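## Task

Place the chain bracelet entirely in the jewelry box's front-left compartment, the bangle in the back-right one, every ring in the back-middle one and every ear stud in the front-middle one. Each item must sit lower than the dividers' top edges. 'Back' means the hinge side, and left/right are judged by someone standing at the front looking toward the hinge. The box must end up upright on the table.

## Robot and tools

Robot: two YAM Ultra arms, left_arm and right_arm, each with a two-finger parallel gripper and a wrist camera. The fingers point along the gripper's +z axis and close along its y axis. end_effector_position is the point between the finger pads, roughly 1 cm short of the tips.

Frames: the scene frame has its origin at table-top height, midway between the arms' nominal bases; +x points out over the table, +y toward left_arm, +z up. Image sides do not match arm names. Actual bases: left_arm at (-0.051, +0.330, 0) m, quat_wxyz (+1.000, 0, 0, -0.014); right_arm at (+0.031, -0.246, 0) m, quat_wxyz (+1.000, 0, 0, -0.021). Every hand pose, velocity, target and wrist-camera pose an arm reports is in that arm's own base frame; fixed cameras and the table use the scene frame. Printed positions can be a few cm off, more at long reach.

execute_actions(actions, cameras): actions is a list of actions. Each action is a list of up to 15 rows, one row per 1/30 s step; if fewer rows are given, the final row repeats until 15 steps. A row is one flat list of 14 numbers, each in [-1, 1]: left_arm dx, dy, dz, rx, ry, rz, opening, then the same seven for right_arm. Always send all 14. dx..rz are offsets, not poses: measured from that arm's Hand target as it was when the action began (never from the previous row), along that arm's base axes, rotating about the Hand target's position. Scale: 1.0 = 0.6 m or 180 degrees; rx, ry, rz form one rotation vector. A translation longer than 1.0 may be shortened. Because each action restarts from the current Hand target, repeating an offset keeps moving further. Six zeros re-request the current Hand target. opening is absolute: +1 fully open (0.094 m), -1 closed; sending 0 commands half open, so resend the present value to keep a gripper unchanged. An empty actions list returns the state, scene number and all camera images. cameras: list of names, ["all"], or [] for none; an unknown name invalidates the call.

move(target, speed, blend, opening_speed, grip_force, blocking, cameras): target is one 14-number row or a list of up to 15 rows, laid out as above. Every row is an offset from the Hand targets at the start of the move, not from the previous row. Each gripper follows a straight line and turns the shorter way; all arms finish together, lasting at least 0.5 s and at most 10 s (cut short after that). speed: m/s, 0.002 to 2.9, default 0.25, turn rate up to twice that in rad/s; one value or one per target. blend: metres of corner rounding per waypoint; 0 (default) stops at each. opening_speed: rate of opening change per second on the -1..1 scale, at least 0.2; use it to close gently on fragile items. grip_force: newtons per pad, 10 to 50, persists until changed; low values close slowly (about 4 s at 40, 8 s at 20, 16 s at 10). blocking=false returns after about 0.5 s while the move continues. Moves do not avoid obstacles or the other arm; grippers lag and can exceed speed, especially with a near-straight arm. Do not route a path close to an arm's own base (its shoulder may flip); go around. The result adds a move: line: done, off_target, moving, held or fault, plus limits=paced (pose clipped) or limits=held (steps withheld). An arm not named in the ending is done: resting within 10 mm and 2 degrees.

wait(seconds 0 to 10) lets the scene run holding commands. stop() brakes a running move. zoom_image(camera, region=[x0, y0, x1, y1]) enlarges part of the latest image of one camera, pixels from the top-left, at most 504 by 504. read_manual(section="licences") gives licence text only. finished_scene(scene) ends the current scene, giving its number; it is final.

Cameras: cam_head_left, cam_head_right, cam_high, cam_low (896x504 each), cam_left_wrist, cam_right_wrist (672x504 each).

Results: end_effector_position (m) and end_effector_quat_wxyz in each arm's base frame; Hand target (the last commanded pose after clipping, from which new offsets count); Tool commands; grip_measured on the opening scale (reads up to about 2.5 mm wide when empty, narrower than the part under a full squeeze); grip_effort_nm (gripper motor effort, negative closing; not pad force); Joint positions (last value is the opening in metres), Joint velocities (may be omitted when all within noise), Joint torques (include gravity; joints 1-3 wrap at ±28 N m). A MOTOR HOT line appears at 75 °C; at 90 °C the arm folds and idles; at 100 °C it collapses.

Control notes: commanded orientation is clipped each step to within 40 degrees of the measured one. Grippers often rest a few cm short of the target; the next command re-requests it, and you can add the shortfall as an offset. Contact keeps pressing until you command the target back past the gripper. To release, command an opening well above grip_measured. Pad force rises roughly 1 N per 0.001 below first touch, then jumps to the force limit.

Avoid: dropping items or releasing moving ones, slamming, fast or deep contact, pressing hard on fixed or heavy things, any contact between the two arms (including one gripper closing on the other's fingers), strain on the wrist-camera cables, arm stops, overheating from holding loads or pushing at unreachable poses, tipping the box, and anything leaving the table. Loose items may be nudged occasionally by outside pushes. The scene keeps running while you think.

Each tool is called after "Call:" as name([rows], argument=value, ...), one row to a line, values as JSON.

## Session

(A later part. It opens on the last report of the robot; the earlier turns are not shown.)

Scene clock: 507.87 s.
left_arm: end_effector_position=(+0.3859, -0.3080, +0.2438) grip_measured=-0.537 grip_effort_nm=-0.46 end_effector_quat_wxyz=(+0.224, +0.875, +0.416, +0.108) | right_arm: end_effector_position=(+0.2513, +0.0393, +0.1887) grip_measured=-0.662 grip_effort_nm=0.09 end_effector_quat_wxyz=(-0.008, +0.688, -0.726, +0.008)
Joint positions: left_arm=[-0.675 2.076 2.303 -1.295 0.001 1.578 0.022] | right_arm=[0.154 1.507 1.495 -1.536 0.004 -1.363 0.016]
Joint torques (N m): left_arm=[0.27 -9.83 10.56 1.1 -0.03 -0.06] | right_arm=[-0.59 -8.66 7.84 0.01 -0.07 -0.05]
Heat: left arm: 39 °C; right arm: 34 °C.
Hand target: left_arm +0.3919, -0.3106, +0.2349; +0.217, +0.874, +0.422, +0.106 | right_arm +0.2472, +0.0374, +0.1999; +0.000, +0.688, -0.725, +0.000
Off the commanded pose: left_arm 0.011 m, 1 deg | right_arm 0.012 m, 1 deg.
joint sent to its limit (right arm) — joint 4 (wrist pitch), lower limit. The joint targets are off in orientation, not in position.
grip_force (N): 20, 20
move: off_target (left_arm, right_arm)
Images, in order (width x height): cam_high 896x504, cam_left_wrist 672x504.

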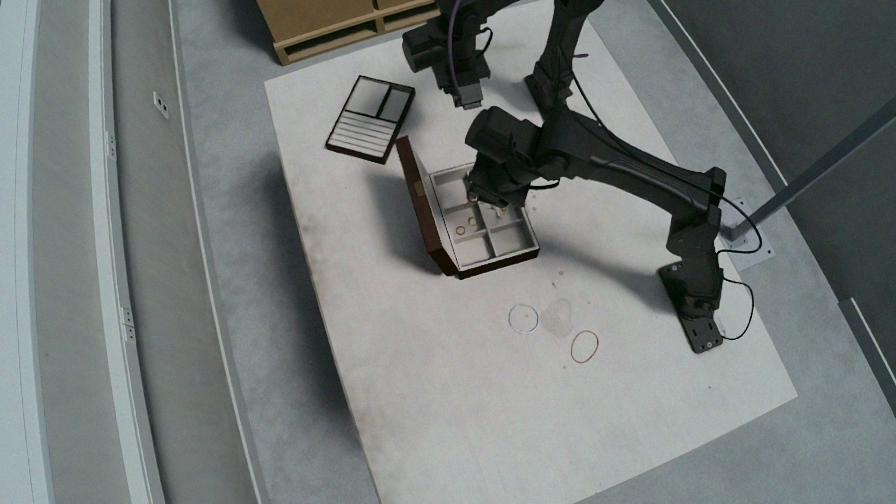

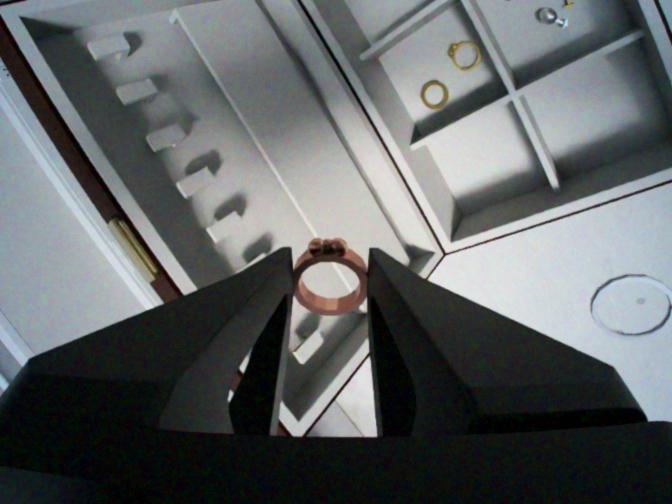

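Call:
move(target=[0.0043,-0.0648,-0.1915,0.0107,0.0128,-0.0175,-0.62, 0,0,0,0,0,0,-0.66], speed=0.1, cameras=["cam_left_wrist"])

Scene clock: 544.90 s.
left_arm: end_effector_position=(+0.3966, -0.3484, +0.1409) grip_measured=-0.537 grip_effort_nm=-0.46 end_effector_quat_wxyz=(+0.216, +0.887, +0.397, +0.098) | right_arm: end_effector_position=(+0.2513, +0.0393, +0.1887) grip_measured=-0.662 grip_effort_nm=0.08 end_effector_quat_wxyz=(-0.008, +0.688, -0.726, +0.008)
Joint positions: left_arm=[-0.723 2.135 1.98 -0.936 0 1.577 0.022] | right_arm=[0.154 1.507 1.495 -1.536 0.004 -1.363 0.016]
Joint torques (N m): left_arm=[-0.47 -10.86 8.4 1.06 -0.02 -0.08] | right_arm=[-0.59 -8.66 7.87 0.01 -0.07 -0.05]
Heat: left arm: 36 °C; right arm: 33 °C.
Hand target: left_arm +0.3946, -0.3494, +0.1200; +0.197, +0.890, +0.401, +0.089 | right_arm +0.2472, +0.0374, +0.1999; +0.000, +0.688, -0.726, +0.000
Off the commanded pose: left_arm 0.021 m, 3 deg | right_arm 0.012 m, 1 deg.
joint sent to its limit (right arm) — joint 4 (wrist pitch), lower limit. The joint targets are off in orientation, not in position.
grip_force (N): 20, 20
move: off_target (left_arm, right_arm)
Images, in order (width x height): cam_left_wrist 672x504.

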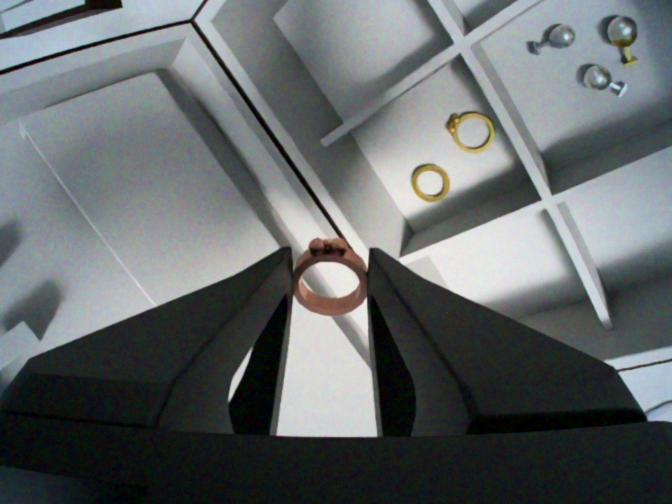

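Call:
move(target=[-0.0028,-0.0180,-0.0917,0.0037,0.0041,-0.0054,-0.62, 0,0,0,0,0,0,-0.66], speed=0.07, cameras=["cam_left_wrist"])

Scene clock: 568.37 s.
left_arm: end_effector_position=(+0.3974, -0.3608, +0.0890) grip_measured=-0.537 grip_effort_nm=-0.46 end_effector_quat_wxyz=(+0.212, +0.891, +0.390, +0.094) | right_arm: end_effector_position=(+0.2513, +0.0393, +0.1887) grip_measured=-0.662 grip_effort_nm=0.09 end_effector_quat_wxyz=(-0.008, +0.688, -0.726, +0.008)
Joint positions: left_arm=[-0.739 2.186 1.861 -0.777 0 1.577 0.022] | right_arm=[0.154 1.507 1.495 -1.536 0.004 -1.363 0.016]
Joint torques (N m): left_arm=[-0.51 -11.07 8.18 1.04 -0.02 -0.04] | right_arm=[-0.65 -8.65 7.84 0.01 -0.07 -0.04]
Heat: left arm: 38 °C; right arm: 33 °C.
Hand target: left_arm +0.3929, -0.3601, +0.0649; +0.190, +0.895, +0.394, +0.084 | right_arm +0.2472, +0.0374, +0.1999; +0.000, +0.688, -0.726, +0.000
Off the commanded pose: left_arm 0.024 m, 3 deg | right_arm 0.012 m, 1 deg.
joint sent to its limit (right arm) — joint 4 (wrist pitch), lower limit. The joint targets are off in orientation, not in position.
grip_force (N): 20, 20
move: off_target (left_arm, right_arm)
Images, in order (width x height): cam_left_wrist 672x504.

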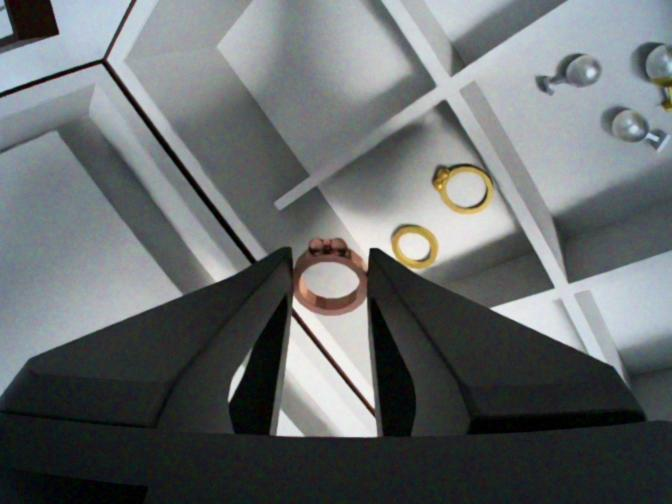

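Call:
move(target=[0,0.0048,-0.0715,0.0412,0.0451,0.0013,-0.62, 0,0,0,0,0,0,-0.66], speed=0.05, cameras=["cam_left_wrist"])

Scene clock: 598.17 s.
left_arm: end_effector_position=(+0.3950, -0.3586, +0.0391) grip_measured=-0.537 grip_effort_nm=-0.46 end_effector_quat_wxyz=(+0.123, +0.907, +0.398, +0.055) | right_arm: end_effector_position=(+0.2513, +0.0393, +0.1887) grip_measured=-0.662 grip_effort_nm=0.08 end_effector_quat_wxyz=(-0.008, +0.688, -0.726, +0.008)
Joint positions: left_arm=[-0.739 2.402 2.099 -0.998 0 1.576 0.022] | right_arm=[0.154 1.507 1.495 -1.536 0.004 -1.363 0.016]
Joint torques (N m): left_arm=[-0.1 -11.77 11.21 0.5 -0.01 -0.05] | right_arm=[-0.62 -8.7 7.86 0 -0.07 -0.05]
Heat: left arm: 38 °C; right arm: 33 °C.
Hand target: left_arm +0.3930, -0.3573, +0.0222; +0.103, +0.909, +0.402, +0.046 | right_arm +0.2472, +0.0374, +0.1999; +0.000, +0.688, -0.726, +0.000
Off the commanded pose: left_arm 0.017 m, 3 deg | right_arm 0.012 m, 1 deg.
joint sent to its limit (right arm) — joint 4 (wrist pitch), lower limit. The joint targets are off in orientation, not in position.
grip_force (N): 20, 20
move: off_target (left_arm, right_arm)
Images, in order (width x height): cam_left_wrist 672x504.

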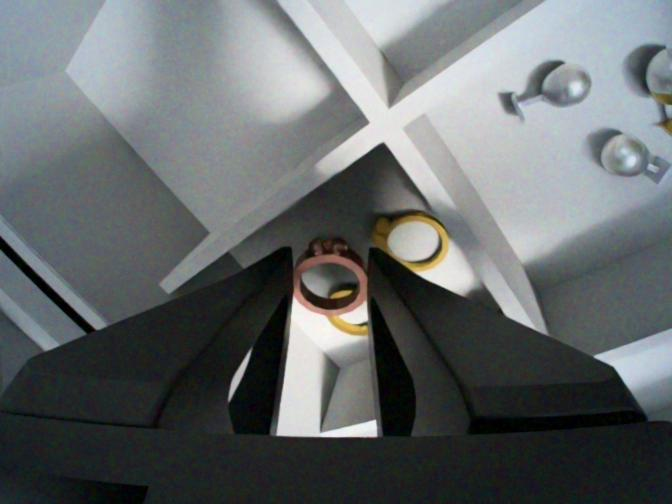

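Call:
execute_actions(actions=[], cameras=["cam_left_wrist"])

Scene clock: 629.97 s.
left_arm: end_effector_position=(+0.3949, -0.3585, +0.0391) grip_measured=-0.537 grip_effort_nm=-0.46 end_effector_quat_wxyz=(+0.123, +0.908, +0.398, +0.055) | right_arm: end_effector_position=(+0.2513, +0.0393, +0.1887) grip_measured=-0.662 grip_effort_nm=0.09 end_effector_quat_wxyz=(-0.008, +0.688, -0.726, +0.008)
Joint positions: left_arm=[-0.739 2.402 2.099 -0.998 0 1.576 0.022] | right_arm=[0.154 1.507 1.495 -1.536 0.004 -1.363 0.016]
Joint velocities: within noise
Joint torques (N m): left_arm=[-0.13 -11.92 11.14 0.52 0 -0.06] | right_arm=[-0.61 -8.66 7.87 0 -0.07 -0.05]
Heat: left arm: 39 °C; right arm: 33 °C.
Hand target: left_arm +0.3930, -0.3572, +0.0222; +0.103, +0.909, +0.402, +0.046 | right_arm +0.2472, +0.0374, +0.1999; +0.000, +0.688, -0.726, +0.000
Tool commands: left_gripper/opening=-0.62 right_gripper/opening=-0.66
Off the commanded pose: left_arm 0.017 m, 2 deg | right_arm 0.012 m, 1 deg.
grip_force (N): 20, 20
Images, in order (width x height): cam_left_wrist 672x504.

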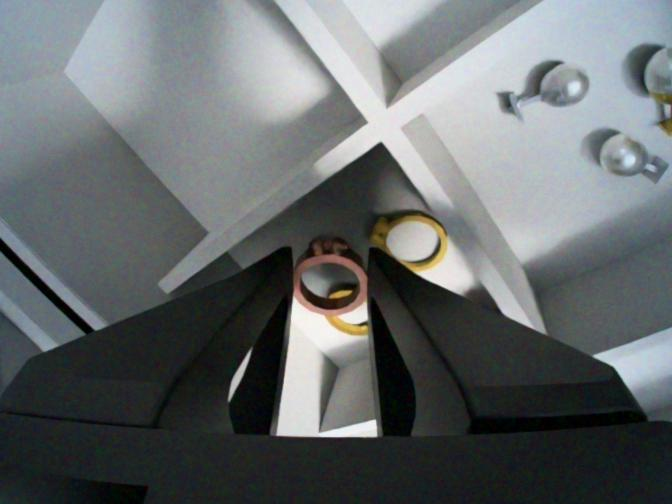

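Call:
move([
  [0.0042, -0.0027, 0.023, 0, 0, 0, -0.45, 0, 0, 0, 0, 0, 0, -0.66],
  [0.0058, -0.0042, 0.12, 0, 0, 0, -0.45, 0, 0, 0, 0, 0, 0, -0.66],
  [0.0058, -0.0042, 0.31, 0, 0, 0, -0.45, 0, 0, 0, 0, 0, 0, -0.66],
], speed=[0.03, 0.05, 0.12], blend=[0, 0.01, 0], opening_speed=0.25, cameras=["cam_left_wrist"])

Scene clock: 659.63 s.
left_arm: end_effector_position=(+0.3988, -0.3621, +0.1811) grip_measured=-0.452 grip_effort_nm=0.14 end_effector_quat_wxyz=(+0.176, +0.899, +0.394, +0.078) | right_arm: end_effector_position=(+0.2513, +0.0393, +0.1887) grip_measured=-0.662 grip_effort_nm=0.09 end_effector_quat_wxyz=(-0.008, +0.688, -0.726, +0.008)
Joint positions: left_arm=[-0.739 2.51 2.851 -1.523 0 1.576 0.026] | right_arm=[0.154 1.507 1.495 -1.536 0.004 -1.363 0.016]
Joint torques (N m): left_arm=[-0.05 -19.17 9.51 0.79 0 -0.04] | right_arm=[-0.62 -8.68 7.88 0 -0.06 -0.05]
Heat: left arm: 39 °C; right arm: 33 °C.
Hand target: left_arm +0.3964, -0.3597, +0.2081; +0.103, +0.909, +0.402, +0.046 | right_arm +0.2472, +0.0374, +0.1999; +0.000, +0.688, -0.726, +0.000
Off the commanded pose: left_arm 0.027 m, 9 deg | right_arm 0.012 m, 1 deg.
elbow stopped short (left arm): the move would have taken joint 3 (elbow) straighter than the controller allows.
joint sent to its limit (right arm) — joint 4 (wrist pitch), lower limit. The joint targets are off in orientation, not in position.
grip_force (N): 20, 20
move: off_target (left_arm, right_arm)
Images, in order (width x height): cam_left_wrist 672x504.

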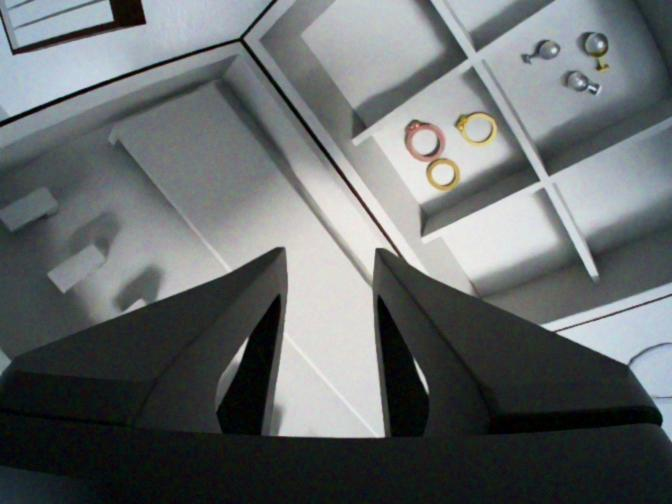

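Call:
move(target=[-0.2445, 0.5777, -0.0718, 0.0277, 0.0664, 0.2172, -0.6, 0, 0, 0, 0, 0, 0, -0.66], speed=0.18, cameras=["cam_left_wrist", "cam_high"])

Scene clock: 702.13 s.
left_arm: end_effector_position=(+0.2587, -0.0139, +0.1625) grip_measured=-0.598 grip_effort_nm=-0.10 end_effector_quat_wxyz=(+0.003, +0.724, +0.690, +0.005) | right_arm: end_effector_position=(+0.2513, +0.0393, +0.1887) grip_measured=-0.662 grip_effort_nm=0.08 end_effector_quat_wxyz=(-0.008, +0.688, -0.726, +0.008)
Joint positions: left_arm=[-0.06 1.518 1.4 -1.442 -0.004 1.558 0.019] | right_arm=[0.154 1.507 1.495 -1.536 0.004 -1.363 0.016]
Joint torques (N m): left_arm=[0.27 -9.47 6.79 0.02 0.05 0.14] | right_arm=[-0.59 -8.68 7.86 0 -0.07 -0.05]
Heat: left arm: 45 °C; right arm: 33 °C.
Hand target: left_arm +0.2497, -0.0132, +0.1649; +0.001, +0.726, +0.688, +0.002 | right_arm +0.2472, +0.0374, +0.1999; +0.000, +0.688, -0.726, +0.000
Off the commanded pose: left_arm 0.009 m, 0 deg | right_arm 0.012 m, 1 deg.
joint sent to its limit (right arm) — joint 4 (wrist pitch), lower limit. The joint targets are off in orientation, not in position.
grip_force (N): 20, 20
move: off_target (right_arm)
Images, in order (width x height): cam_high 896x504, cam_left_wrist 672x504.

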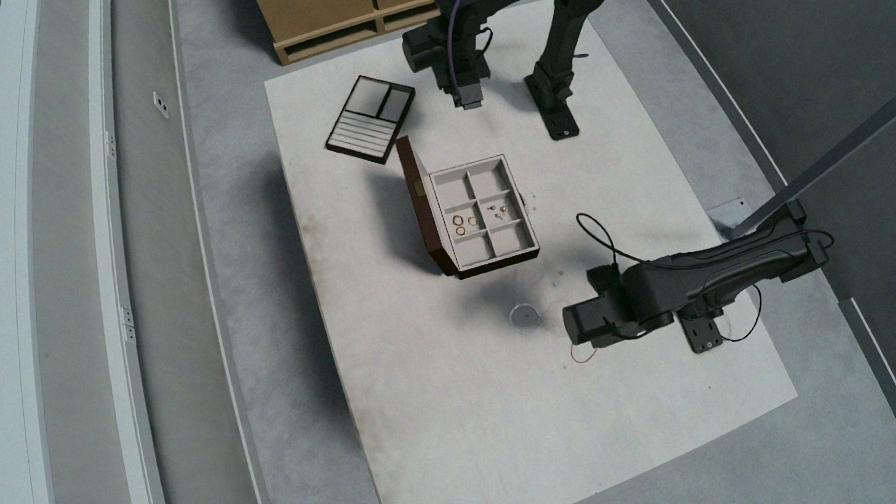

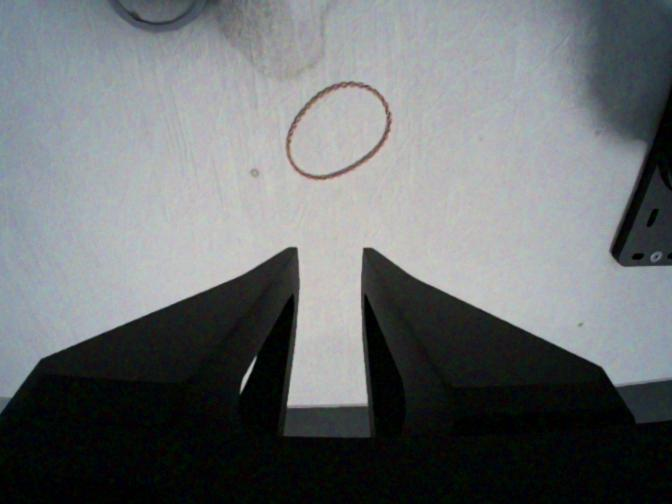

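Call:
move(target=[0.0488, 0.0, -0.163, 0, 0, 0, -0.6, 0, 0, 0, 0, 0, 0, -0.66], speed=0.12, cameras=["cam_left_wrist"])

Scene clock: 732.47 s.
left_arm: end_effector_position=(+0.2822, -0.0147, +0.0749) grip_measured=-0.598 grip_effort_nm=-0.11 end_effector_quat_wxyz=(+0.010, +0.725, +0.688, +0.012) | right_arm: end_effector_position=(+0.2513, +0.0393, +0.1887) grip_measured=-0.662 grip_effort_nm=0.08 end_effector_quat_wxyz=(-0.008, +0.688, -0.726, +0.008)
Joint positions: left_arm=[-0.058 1.606 1.137 -1.071 -0.004 1.565 0.019] | right_arm=[0.154 1.507 1.495 -1.536 0.004 -1.363 0.016]
Joint torques (N m): left_arm=[0.49 -6.42 7.15 0.26 0.03 0.09] | right_arm=[-0.62 -8.69 7.87 0.01 -0.06 -0.05]
Heat: left arm: 41 °C; right arm: 34 °C.
Hand target: left_arm +0.2790, -0.0132, +0.0671; +0.001, +0.726, +0.688, +0.002 | right_arm +0.2472, +0.0374, +0.1999; +0.000, +0.688, -0.726, +0.000
Off the commanded pose: left_arm 0.009 m, 2 deg | right_arm 0.012 m, 1 deg.
joint sent to its limit (right arm) — joint 4 (wrist pitch), lower limit. The joint targets are off in orientation, not in position.
grip_force (N): 20, 20
move: off_target (right_arm)
Images, in order (width x height): cam_left_wrist 672x504.

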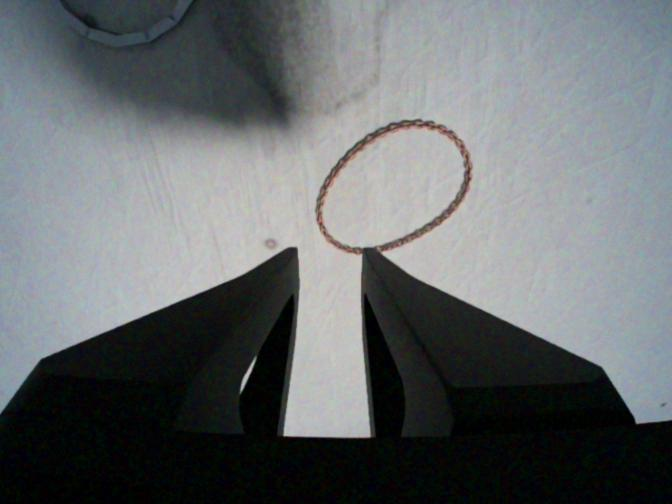

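Call:
move([
  [0.0142, 0.0105, -0.0417, 0, 0, 0, -0.6, 0, 0, 0, 0, 0, 0, -0.66],
  [0.0142, 0.0105, -0.0967, 0, 0, 0, -0.6, 0, 0, 0, 0, 0, 0, -0.66],
], speed=[0.08, 0.03], blend=[0.005, 0], cameras=["cam_left_wrist"])

Scene clock: 752.13 s.
left_arm: end_effector_position=(+0.2940, -0.0081, +0.0192) grip_measured=-0.598 grip_effort_nm=-0.10 end_effector_quat_wxyz=(+0.013, +0.725, +0.689, +0.015) | right_arm: end_effector_position=(+0.2513, +0.0393, +0.1887) grip_measured=-0.662 grip_effort_nm=0.08 end_effector_quat_wxyz=(-0.008, +0.688, -0.726, +0.008)
Joint positions: left_arm=[-0.033 1.713 1.02 -0.838 -0.004 1.588 0.019] | right_arm=[0.154 1.507 1.495 -1.536 0.004 -1.363 0.016]
Joint torques (N m): left_arm=[0.47 -6.58 6.39 0.27 0.04 0.09] | right_arm=[-0.65 -8.68 7.87 0 -0.06 -0.04]
Heat: left arm: 37 °C; right arm: 34 °C.
Hand target: left_arm +0.2876, -0.0069, +0.0092; +0.001, +0.726, +0.688, +0.002 | right_arm +0.2472, +0.0374, +0.1999; +0.000, +0.688, -0.726, +0.000
Off the commanded pose: left_arm 0.012 m, 2 deg | right_arm 0.012 m, 1 deg.
joint sent to its limit (right arm) — joint 4 (wrist pitch), lower limit. The joint targets are off in orientation, not in position.
grip_force (N): 20, 20
move: off_target (left_arm, right_arm)
Images, in order (width x height): cam_left_wrist 672x504.

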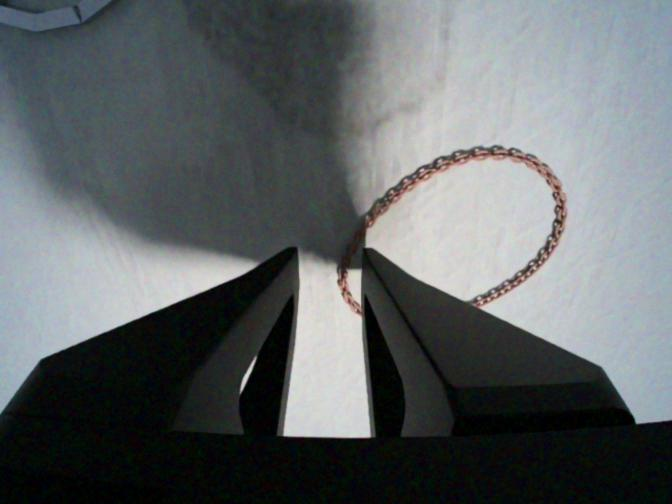

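Call:
move([
  [-0.006, 0.001, -0.008, 0, 0, 0, -0.6, 0, 0, 0, 0, 0, 0, -0.66],
], speed=0.03, cameras=["cam_left_wrist"])

Scene clock: 758.53 s.
left_arm: end_effector_position=(+0.2901, -0.0080, +0.0143) grip_measured=-0.598 grip_effort_nm=-0.10 end_effector_quat_wxyz=(+0.011, +0.725, +0.688, +0.013) | right_arm: end_effector_position=(+0.2513, +0.0393, +0.1887) grip_measured=-0.662 grip_effort_nm=0.09 end_effector_quat_wxyz=(-0.008, +0.688, -0.726, +0.008)
Joint positions: left_arm=[-0.033 1.713 0.999 -0.822 -0.004 1.59 0.019] | right_arm=[0.154 1.507 1.495 -1.536 0.004 -1.363 0.016]
Joint torques (N m): left_arm=[0.65 -6.82 5.91 0.34 0.04 0.13] | right_arm=[-0.61 -8.7 7.87 0 -0.07 -0.06]
Heat: left arm: 37 °C; right arm: 34 °C.
Hand target: left_arm +0.2839, -0.0063, +0.0043; +0.001, +0.726, +0.688, +0.002 | right_arm +0.2472, +0.0374, +0.1999; +0.000, +0.688, -0.726, +0.000
Off the commanded pose: left_arm 0.012 m, 2 deg | right_arm 0.012 m, 1 deg.
joint sent to its limit (right arm) — joint 4 (wrist pitch), lower limit. The joint targets are off in orientation, not in position.
grip_force (N): 20, 20
move: off_target (left_arm, right_arm)
Images, in order (width x height): cam_left_wrist 672x504.

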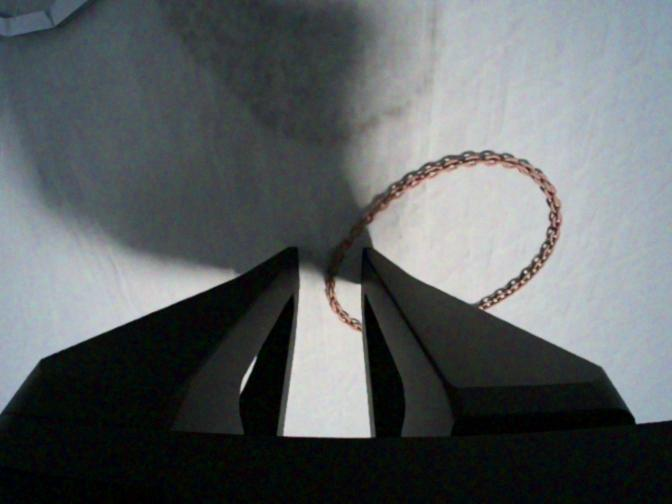

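Call:
move([
  [0.002, 0.0, 0.007, 0, 0, 0, -0.98, 0, 0, 0, 0, 0, 0, -0.66],
  [0.008, 0.0, 0.1, 0, 0, 0, -0.98, 0, 0, 0, 0, 0, 0, -0.66],
], speed=[0.03, 0.05], blend=[0, 0], cameras=["cam_left_wrist"])

Scene clock: 769.43 s.
left_arm: end_effector_position=(+0.2855, -0.0078, +0.0526) grip_measured=-0.948 grip_effort_nm=-0.46 end_effector_quat_wxyz=(-0.009, +0.725, +0.688, -0.006) | right_arm: end_effector_position=(+0.2513, +0.0393, +0.1887) grip_measured=-0.662 grip_effort_nm=0.09 end_effector_quat_wxyz=(-0.008, +0.688, -0.726, +0.008)
Joint positions: left_arm=[-0.033 1.69 1.137 -1.04 -0.004 1.59 0.002] | right_arm=[0.154 1.507 1.495 -1.536 0.004 -1.363 0.016]
Joint torques (N m): left_arm=[0.75 -10.97 9.7 -0.08 0.02 0.12] | right_arm=[-0.61 -8.68 7.86 0.01 -0.08 -0.05]
Heat: left arm: 36 °C; right arm: 34 °C.
Hand target: left_arm +0.2888, -0.0063, +0.0643; +0.001, +0.726, +0.688, +0.002 | right_arm +0.2472, +0.0374, +0.1999; +0.000, +0.688, -0.726, +0.000
Off the commanded pose: left_arm 0.012 m, 2 deg | right_arm 0.012 m, 1 deg.
joint sent to its limit (right arm) — joint 4 (wrist pitch), lower limit. The joint targets are off in orientation, not in position.
grip_force (N): 20, 20
move: off_target (left_arm, right_arm)
Images, in order (width x height): cam_left_wrist 672x504.

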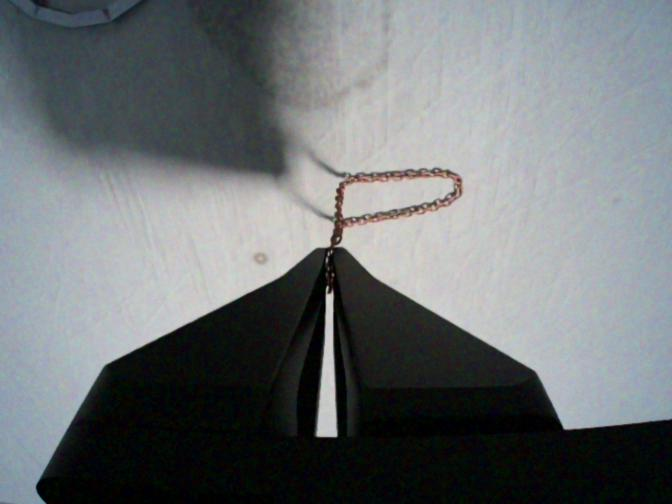

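Call:
move([
  [0.0, 0.0, 0.2428, 0, 0, 0, -0.98, 0, 0, 0, 0, 0, 0, -0.66],
  [0.0812, -0.4337, 0.2512, -0.0239, -0.0634, -0.1948, -0.98, 0, 0, 0, 0, 0, 0, -0.66],
], speed=[0.1, 0.12], blend=[0.03, 0], cameras=["cam_left_wrist"])

Scene clock: 793.60 s.
left_arm: end_effector_position=(+0.3370, -0.2650, +0.2239) grip_measured=-0.948 grip_effort_nm=-0.46 end_effector_quat_wxyz=(+0.111, +0.891, +0.437, +0.055) | right_arm: end_effector_position=(+0.2513, +0.0393, +0.1887) grip_measured=-0.662 grip_effort_nm=0.08 end_effector_quat_wxyz=(-0.008, +0.688, -0.726, +0.008)
Joint positions: left_arm=[-0.67 2.052 2.281 -1.551 -0.004 1.56 0.002] | right_arm=[0.154 1.507 1.495 -1.536 0.004 -1.363 0.016]
Joint torques (N m): left_arm=[-0.13 -9.26 10 0.5 0.01 0.07] | right_arm=[-0.65 -8.68 7.9 0.01 -0.06 -0.05]
Heat: left arm: 36 °C; right arm: 34 °C.
Hand target: left_arm +0.3375, -0.2665, +0.2151; +0.096, +0.894, +0.434, +0.047 | right_arm +0.2472, +0.0374, +0.1999; +0.000, +0.688, -0.726, +0.000
Off the commanded pose: left_arm 0.009 m, 2 deg | right_arm 0.012 m, 1 deg.
joint sent to its limit (left arm) — joint 4 (wrist pitch), lower limit. The joint targets still meet the commanded pose.
joint sent to its limit (right arm) — joint 4 (wrist pitch), lower limit. The joint targets are off in orientation, not in position.
grip_force (N): 20, 20
move: off_target (right_arm)
Images, in order (width x height): cam_left_wrist 672x504.

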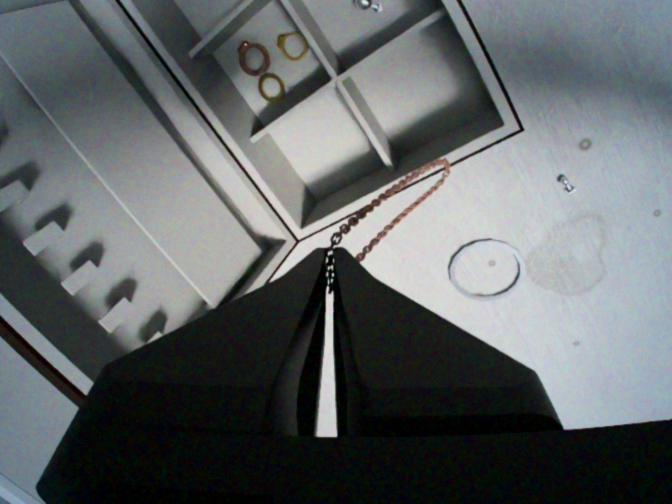

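Call:
move([
  [-0.0322, -0.0128, -0.09, 0, 0, -0.0136, -0.98, 0, 0, 0, 0, 0, 0, -0.66],
  [-0.0322, -0.0128, -0.25, 0, 0, -0.0136, -0.98, 0, 0, 0, 0, 0, 0, -0.66],
], speed=[0.08, 0.06], blend=[0.01, 0], cameras=["cam_left_wrist"])

Scene clock: 832.17 s.
left_arm: end_effector_position=(+0.3220, -0.2746, +0.0628) grip_measured=-0.948 grip_effort_nm=-0.46 end_effector_quat_wxyz=(+0.095, +0.902, +0.420, +0.045) | right_arm: end_effector_position=(+0.2513, +0.0393, +0.1887) grip_measured=-0.662 grip_effort_nm=0.08 end_effector_quat_wxyz=(-0.008, +0.688, -0.726, +0.008)
Joint positions: left_arm=[-0.71 1.977 1.524 -0.906 -0.004 1.561 0.002] | right_arm=[0.154 1.507 1.495 -1.536 0.004 -1.363 0.016]
Joint torques (N m): left_arm=[-0.38 -13.31 7.28 0.6 -0.01 0.11] | right_arm=[-0.61 -8.69 7.83 0.01 -0.07 -0.05]
Heat: left arm: 37 °C; right arm: 34 °C.
Hand target: left_arm +0.3182, -0.2742, +0.0651; +0.097, +0.903, +0.415, +0.045 | right_arm +0.2472, +0.0374, +0.1999; +0.000, +0.688, -0.726, +0.000
Off the commanded pose: left_arm 0.004 m, 1 deg | right_arm 0.012 m, 1 deg.
joint sent to its limit (right arm) — joint 4 (wrist pitch), lower limit. The joint targets are off in orientation, not in position.
grip_force (N): 20, 20
move: off_target (right_arm)
Images, in order (width x height): cam_left_wrist 672x504.

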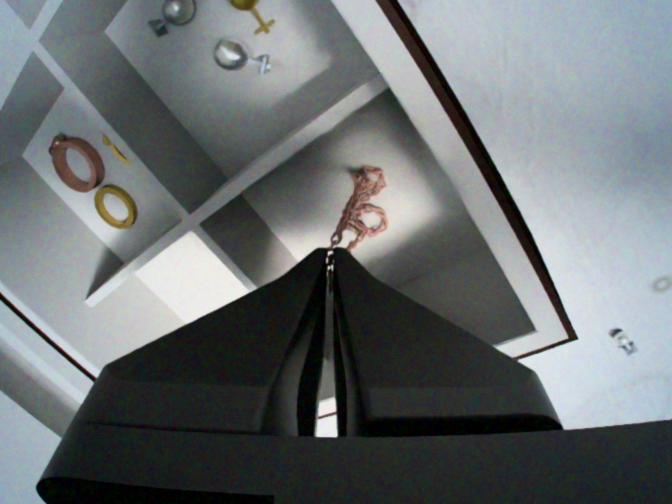

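Call:
move(target=[0.0, -0.002, -0.04, 0, 0, 0, -0.98, 0, 0, 0, 0, 0, 0, -0.66], speed=0.04, cameras=["cam_left_wrist"])

Scene clock: 843.50 s.
left_arm: end_effector_position=(+0.3240, -0.2763, +0.0492) grip_measured=-0.948 grip_effort_nm=-0.46 end_effector_quat_wxyz=(+0.107, +0.900, +0.419, +0.051) | right_arm: end_effector_position=(+0.2513, +0.0393, +0.1887) grip_measured=-0.662 grip_effort_nm=0.09 end_effector_quat_wxyz=(-0.008, +0.688, -0.726, +0.008)
Joint positions: left_arm=[-0.71 1.977 1.462 -0.819 -0.004 1.561 0.002] | right_arm=[0.154 1.507 1.495 -1.536 0.004 -1.363 0.016]
Joint torques (N m): left_arm=[-0.7 -11.12 7.15 0.61 0.01 0.08] | right_arm=[-0.64 -8.66 7.86 0 -0.07 -0.04]
Heat: left arm: 37 °C; right arm: 34 °C.
Hand target: left_arm +0.3182, -0.2754, +0.0411; +0.097, +0.903, +0.415, +0.045 | right_arm +0.2472, +0.0374, +0.1999; +0.000, +0.688, -0.726, +0.000
Off the commanded pose: left_arm 0.010 m, 1 deg | right_arm 0.012 m, 1 deg.
joint sent to its limit (right arm) — joint 4 (wrist pitch), lower limit. The joint targets are off in orientation, not in position.
grip_force (N): 20, 20
move: off_target (right_arm)
Images, in order (width x height): cam_left_wrist 672x504.

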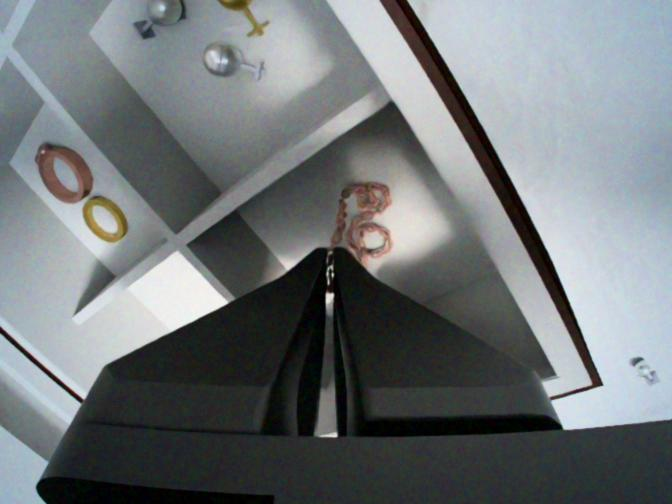

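Call:
move([
  [0.0072, -0.001, 0.01, 0, 0, 0, -0.72, 0, 0, 0, 0, 0, 0, -0.66],
  [0.0122, -0.0052, 0.115, 0, 0, 0, -0.72, 0, 0, 0, 0, 0, 0, -0.66],
  [0.0122, -0.0052, 0.3315, 0, 0, 0, -0.72, 0, 0, 0, 0, 0, 0, -0.66],
], speed=[0.03, 0.05, 0.12], blend=[0, 0.01, 0], opening_speed=0.25, cameras=["cam_left_wrist", "cam_high"])

Scene clock: 856.90 s.
left_arm: end_effector_position=(+0.3265, -0.2784, +0.2430) grip_measured=-0.722 grip_effort_nm=0.14 end_effector_quat_wxyz=(+0.137, +0.897, +0.416, +0.064) | right_arm: end_effector_position=(+0.2513, +0.0393, +0.1887) grip_measured=-0.662 grip_effort_nm=0.09 end_effector_quat_wxyz=(-0.008, +0.688, -0.726, +0.008)
Joint positions: left_arm=[-0.71 2.025 2.309 -1.55 -0.004 1.564 0.013] | right_arm=[0.154 1.507 1.495 -1.536 0.004 -1.363 0.016]
Joint torques (N m): left_arm=[0.01 -10.32 9.69 0.56 0.03 0.11] | right_arm=[-0.62 -8.7 7.88 0 -0.07 -0.05]
Heat: left arm: 37 °C; right arm: 34 °C.
Hand target: left_arm +0.3255, -0.2785, +0.2400; +0.097, +0.903, +0.415, +0.045 | right_arm +0.2472, +0.0374, +0.1999; +0.000, +0.688, -0.726, +0.000
Off the commanded pose: left_arm 0.003 m, 5 deg | right_arm 0.012 m, 1 deg.
joint sent to its limit (left arm) — joint 4 (wrist pitch), lower limit. The joint targets are off in orientation, not in position.
joint sent to its limit (right arm) — joint 4 (wrist pitch), lower limit. The joint targets are off in orientation, not in position.
grip_force (N): 20, 20
move: off_target (left_arm, right_arm)
Images, in order (width x height): cam_high 896x504, cam_left_wrist 672x504.

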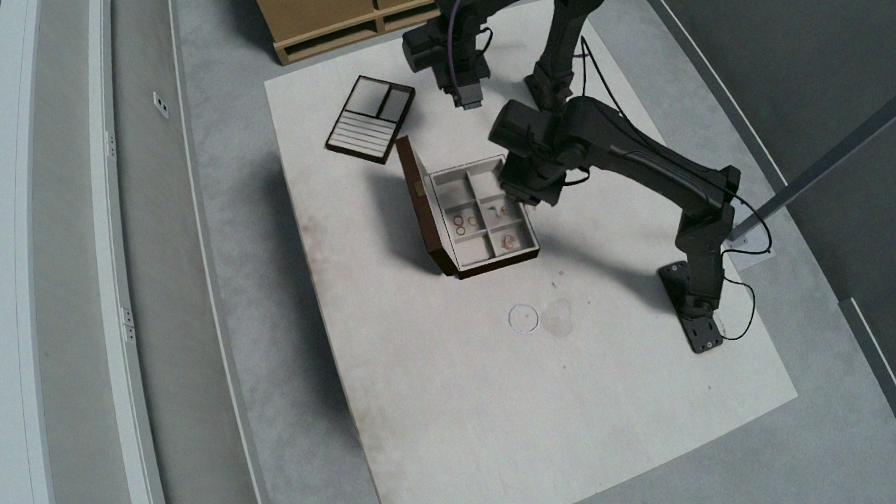

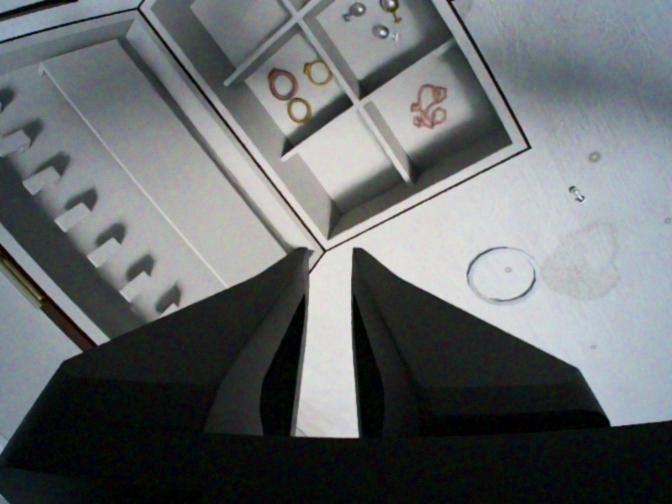

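Call:
zoom_image(camera="cam_left_wrist", region=[520, 150, 640, 240])

Call:
zoom_image(camera="cam_high", region=[480, 180, 620, 350])

Scaled by 4.200 from the camera's 672x504 image, which has a finer 960x720 frame.

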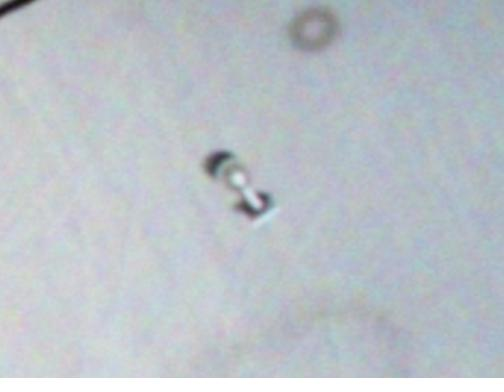

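Scaled by 2.965 from the camera's 896x504 image, which has a finer 1280x720 frame.

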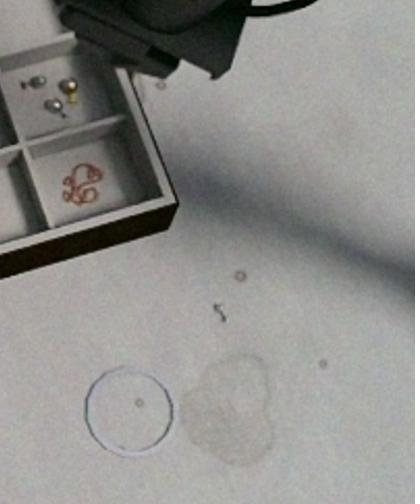

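Call:
move(target=[-0.1, 0.1975, -0.2583, 0.0337, 0.0464, 0.0505, -0.5, 0, 0, 0, 0, 0, 0, -0.66], speed=0.12, cameras=["cam_left_wrist"])

Scene clock: 928.37 s.
left_arm: end_effector_position=(+0.2667, -0.1616, +0.0793) grip_measured=-0.502 grip_effort_nm=0.14 end_effector_quat_wxyz=(+0.005, +0.872, +0.490, +0.005) | right_arm: end_effector_position=(+0.2513, +0.0393, +0.1887) grip_measured=-0.662 grip_effort_nm=0.08 end_effector_quat_wxyz=(-0.008, +0.688, -0.726, +0.008)
Joint positions: left_arm=[-0.55 1.728 1.29 -1.12 -0.004 1.568 0.023] | right_arm=[0.154 1.507 1.495 -1.536 0.004 -1.363 0.016]
Joint torques (N m): left_arm=[0.38 -11.96 7.06 0.19 0.03 0.11] | right_arm=[-0.62 -8.66 7.86 0 -0.06 -0.05]
Heat: left arm: 36 °C; right arm: 34 °C.
Hand target: left_arm +0.2655, -0.1601, +0.0850; +0.015, +0.873, +0.488, +0.009 | right_arm +0.2472, +0.0374, +0.1999; +0.000, +0.688, -0.726, +0.000
Off the commanded pose: left_arm 0.006 m, 1 deg | right_arm 0.012 m, 1 deg.
joint sent to its limit (right arm) — joint 4 (wrist pitch), lower limit. The joint targets are off in orientation, not in position.
grip_force (N): 20, 20
move: off_target (right_arm)
Images, in order (width x height): cam_left_wrist 672x504.

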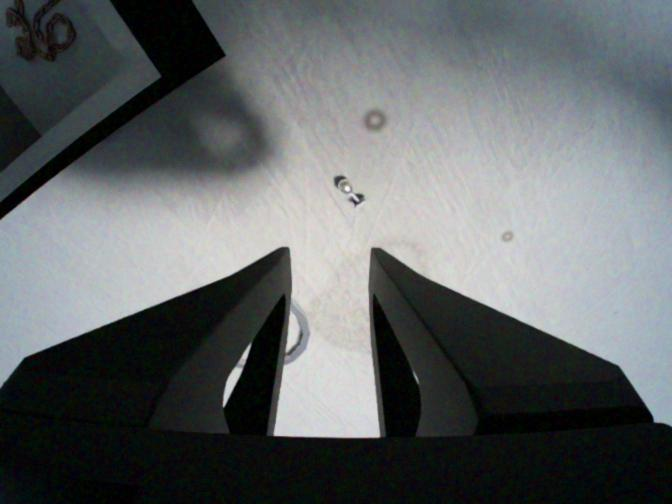

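Call:
zoom_image(camera="cam_left_wrist", region=[300, 150, 400, 240])

Scaled by 5.040 from the camera's 672x504 image, which has a finer 960x720 frame.

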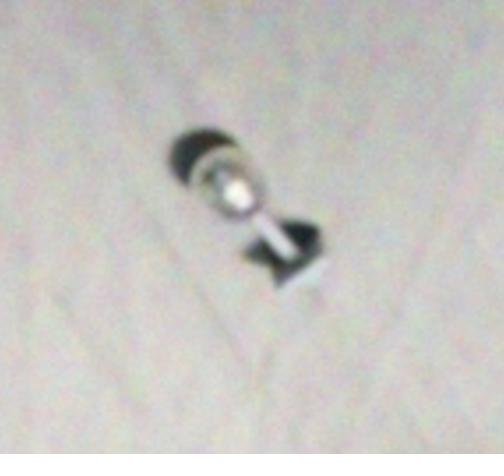

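Call:
move(target=[-0.0117, 0.0128, -0.0667, 0, 0, 0.2222, -0.5, 0, 0, 0, 0, 0, 0, -0.66], speed=0.2, cameras=["cam_left_wrist"])

Scene clock: 961.60 s.
left_arm: end_effector_position=(+0.2593, -0.1541, +0.0428) grip_measured=-0.502 grip_effort_nm=0.14 end_effector_quat_wxyz=(+0.005, +0.656, +0.755, +0.010) | right_arm: end_effector_position=(+0.2513, +0.0393, +0.1887) grip_measured=-0.662 grip_effort_nm=0.08 end_effector_quat_wxyz=(-0.008, +0.688, -0.726, +0.008)
Joint positions: left_arm=[-0.55 1.728 1.14 -0.97 -0.017 0.881 0.023] | right_arm=[0.154 1.507 1.495 -1.536 0.004 -1.363 0.016]
Joint torques (N m): left_arm=[0.03 -10.71 6.63 0.26 -0.03 -0.04] | right_arm=[-0.64 -8.64 7.86 0 -0.07 -0.04]
Heat: left arm: 35 °C; right arm: 34 °C.
Hand target: left_arm +0.2586, -0.1524, +0.0449; +0.011, +0.653, +0.757, +0.013 | right_arm +0.2472, +0.0374, +0.1999; +0.000, +0.688, -0.726, +0.000
Off the commanded pose: left_arm 0.003 m, 1 deg | right_arm 0.012 m, 1 deg.
joint sent to its limit (right arm) — joint 4 (wrist pitch), lower limit. The joint targets are off in orientation, not in position.
grip_force (N): 20, 20
move: off_target (right_arm)
Images, in order (width x height): cam_left_wrist 672x504.

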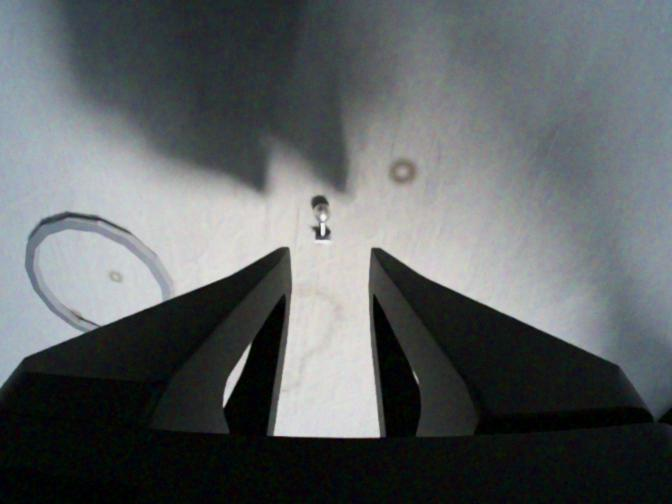

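Call:
zoom_image(camera="cam_left_wrist", region=[280, 170, 380, 270])

Scaled by 5.040 from the camera's 672x504 image, which has a finer 960x720 frame.

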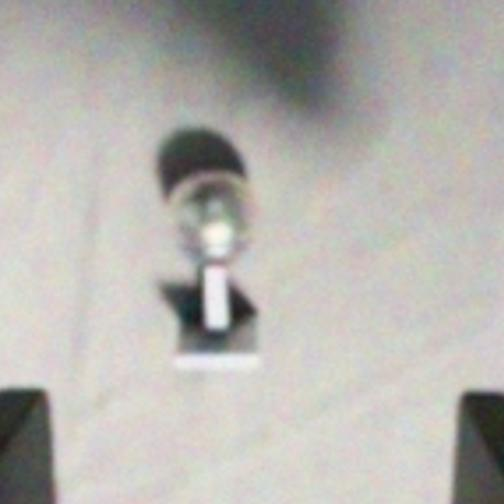

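Call:
move([
  [0.0095, -0.0168, -0.0167, 0, 0, 0, -0.5, 0, 0, 0, 0, 0, 0, -0.66],
  [0.0095, -0.0168, -0.0533, 0, 0, 0, -0.5, 0, 0, 0, 0, 0, 0, -0.66],
], speed=[0.06, 0.03], blend=[0.004, 0], cameras=["cam_left_wrist"])

Scene clock: 1000.07 s.
left_arm: end_effector_position=(+0.2688, -0.1646, +0.0238) grip_measured=-0.502 grip_effort_nm=0.14 end_effector_quat_wxyz=(+0.027, +0.653, +0.756, +0.013) | right_arm: end_effector_position=(+0.2513, +0.0393, +0.1887) grip_measured=-0.662 grip_effort_nm=0.08 end_effector_quat_wxyz=(-0.008, +0.688, -0.726, +0.008)
Joint positions: left_arm=[-0.563 1.766 1.102 -0.851 -0.018 0.862 0.023] | right_arm=[0.154 1.507 1.495 -1.536 0.004 -1.363 0.016]
Joint torques (N m): left_arm=[-0.4 -7.06 6.54 0.37 -0.05 -0.03] | right_arm=[-0.65 -8.66 7.88 0 -0.07 -0.05]
Heat: left arm: 35 °C; right arm: 34 °C.
Hand target: left_arm +0.2641, -0.1624, +0.0129; +0.011, +0.653, +0.757, +0.013 | right_arm +0.2472, +0.0374, +0.1999; +0.000, +0.688, -0.726, +0.000
Off the commanded pose: left_arm 0.012 m, 2 deg | right_arm 0.012 m, 1 deg.
joint sent to its limit (right arm) — joint 4 (wrist pitch), lower limit. The joint targets are off in orientation, not in position.
grip_force (N): 20, 20
move: off_target (left_arm, right_arm)
Images, in order (width x height): cam_left_wrist 672x504.

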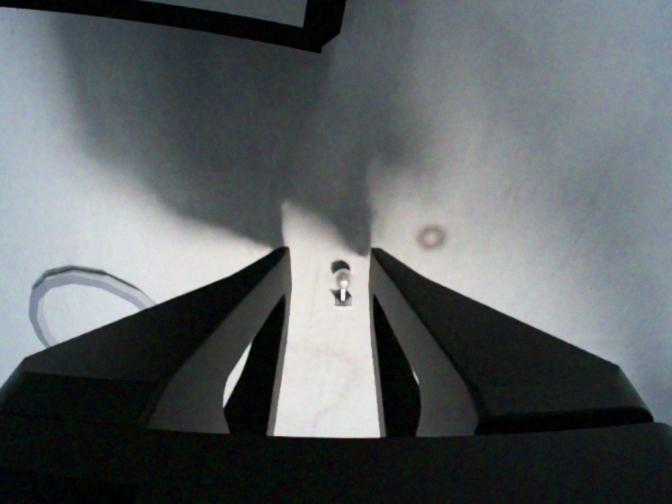

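Call:
move(target=[-0.006, 0.0, -0.0135, 0, 0, 0, -0.5, 0, 0, 0, 0, 0, 0, -0.66], speed=0.03, cameras=["cam_left_wrist"])

Scene clock: 1013.97 s.
left_arm: end_effector_position=(+0.2661, -0.1646, +0.0169) grip_measured=-0.502 grip_effort_nm=0.14 end_effector_quat_wxyz=(+0.029, +0.653, +0.757, +0.013) | right_arm: end_effector_position=(+0.2513, +0.0393, +0.1887) grip_measured=-0.662 grip_effort_nm=0.08 end_effector_quat_wxyz=(-0.008, +0.688, -0.726, +0.008)
Joint positions: left_arm=[-0.568 1.766 1.072 -0.816 -0.018 0.856 0.023] | right_arm=[0.154 1.507 1.495 -1.536 0.004 -1.363 0.016]
Joint torques (N m): left_arm=[-0.68 -6.64 6.52 0.37 -0.06 -0.07] | right_arm=[-0.59 -8.69 7.88 0 -0.07 -0.05]
Heat: left arm: 35 °C; right arm: 34 °C.
Hand target: left_arm +0.2606, -0.1625, +0.0048; +0.011, +0.653, +0.757, +0.013 | right_arm +0.2472, +0.0374, +0.1999; +0.000, +0.688, -0.726, +0.000
Off the commanded pose: left_arm 0.013 m, 2 deg | right_arm 0.012 m, 1 deg.
joint sent to its limit (right arm) — joint 4 (wrist pitch), lower limit. The joint targets are off in orientation, not in position.
grip_force (N): 20, 20
move: off_target (left_arm, right_arm)
Images, in order (width x height): cam_left_wrist 672x504.

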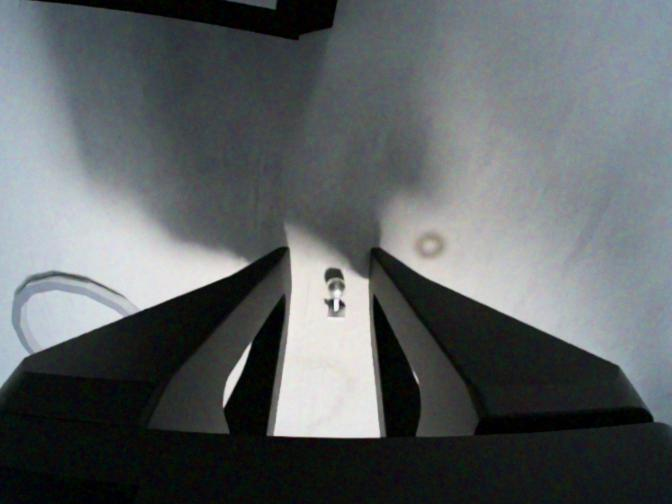

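Call:
move([
  [0.004, -0.002, 0.012, 0, 0, 0, -0.97, 0, 0, 0, 0, 0, 0, -0.66],
  [0.01, -0.004, 0.14, 0, 0, 0, -0.97, 0, 0, 0, 0, 0, 0, -0.66],
], speed=[0.03, 0.06], blend=[0, 0], cameras=["cam_left_wrist"])

Scene clock: 1028.87 s.
left_arm: end_effector_position=(+0.2635, -0.1628, +0.0756) grip_measured=-0.910 grip_effort_nm=-0.46 end_effector_quat_wxyz=(-0.006, +0.653, +0.757, +0.009) | right_arm: end_effector_position=(+0.2513, +0.0393, +0.1887) grip_measured=-0.662 grip_effort_nm=0.09 end_effector_quat_wxyz=(-0.008, +0.688, -0.726, +0.008)
Joint positions: left_arm=[-0.568 1.744 1.294 -1.13 -0.019 0.856 0.004] | right_arm=[0.154 1.507 1.495 -1.536 0.004 -1.363 0.016]
Joint torques (N m): left_arm=[-0.25 -11.73 10.11 0.05 -0.06 0] | right_arm=[-0.64 -8.7 7.88 0 -0.08 -0.05]
Heat: left arm: 35 °C; right arm: 34 °C.
Hand target: left_arm +0.2666, -0.1648, +0.0888; +0.011, +0.653, +0.757, +0.013 | right_arm +0.2472, +0.0374, +0.1999; +0.000, +0.688, -0.726, +0.000
Off the commanded pose: left_arm 0.014 m, 2 deg | right_arm 0.012 m, 1 deg.
joint sent to its limit (right arm) — joint 4 (wrist pitch), lower limit. The joint targets are off in orientation, not in position.
grip_force (N): 20, 20
move: off_target (left_arm, right_arm)
Images, in order (width x height): cam_left_wrist 672x504.

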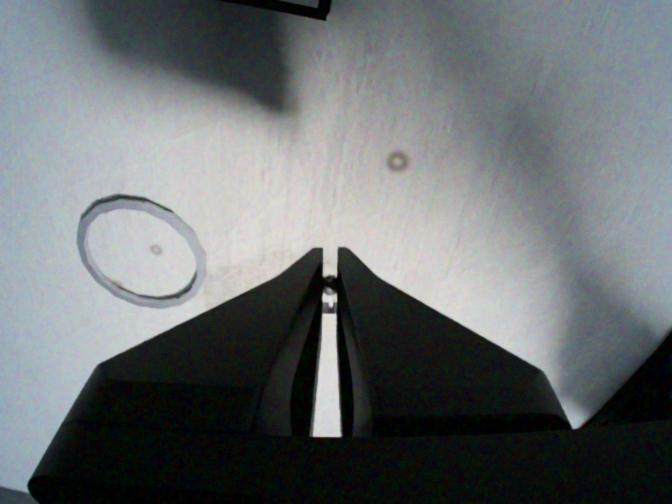

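Call:
move([
  [0.0, 0.0, 0.14, 0, 0, 0, -0.97, 0, 0, 0, 0, 0, 0, -0.66],
  [0.1107, -0.2753, 0.09, -0.0283, -0.024, -0.0684, -0.97, 0, 0, 0, 0, 0, 0, -0.66],
], speed=[0.12, 0.14], blend=[0.03, 0], cameras=["cam_left_wrist"])

Scene clock: 1061.83 s.
left_arm: end_effector_position=(+0.3345, -0.3265, +0.1547) grip_measured=-0.910 grip_effort_nm=-0.46 end_effector_quat_wxyz=(+0.086, +0.724, +0.684, +0.011) | right_arm: end_effector_position=(+0.2513, +0.0393, +0.1887) grip_measured=-0.662 grip_effort_nm=0.09 end_effector_quat_wxyz=(-0.008, +0.688, -0.726, +0.008)
Joint positions: left_arm=[-0.782 2.24 2.305 -1.463 -0.016 0.847 0.004] | right_arm=[0.154 1.507 1.495 -1.536 0.004 -1.363 0.016]
Joint torques (N m): left_arm=[-0.13 -10.67 10.54 0.32 0.15 0.09] | right_arm=[-0.58 -8.66 7.84 0 -0.07 -0.05]
Heat: left arm: 37 °C; right arm: 34 °C.
Hand target: left_arm +0.3330, -0.3300, +0.1428; +0.070, +0.728, +0.682, +0.003 | right_arm +0.2472, +0.0374, +0.1999; +0.000, +0.688, -0.726, +0.000
Off the commanded pose: left_arm 0.012 m, 2 deg | right_arm 0.012 m, 1 deg.
joint sent to its limit (right arm) — joint 4 (wrist pitch), lower limit. The joint targets are off in orientation, not in position.
grip_force (N): 20, 20
move: off_target (left_arm, right_arm)
Images, in order (width x height): cam_left_wrist 672x504.

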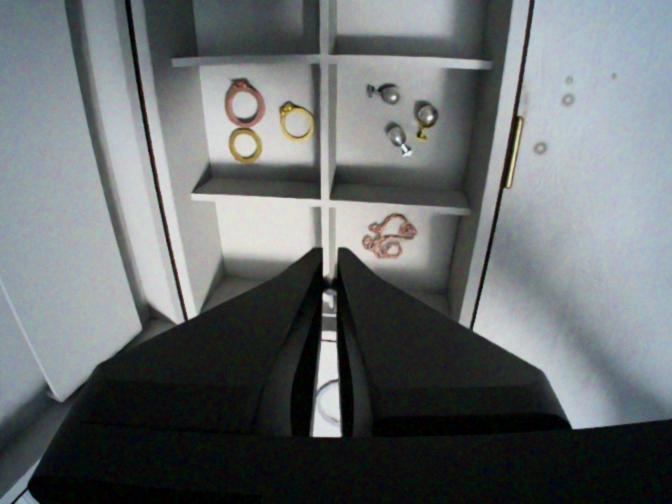

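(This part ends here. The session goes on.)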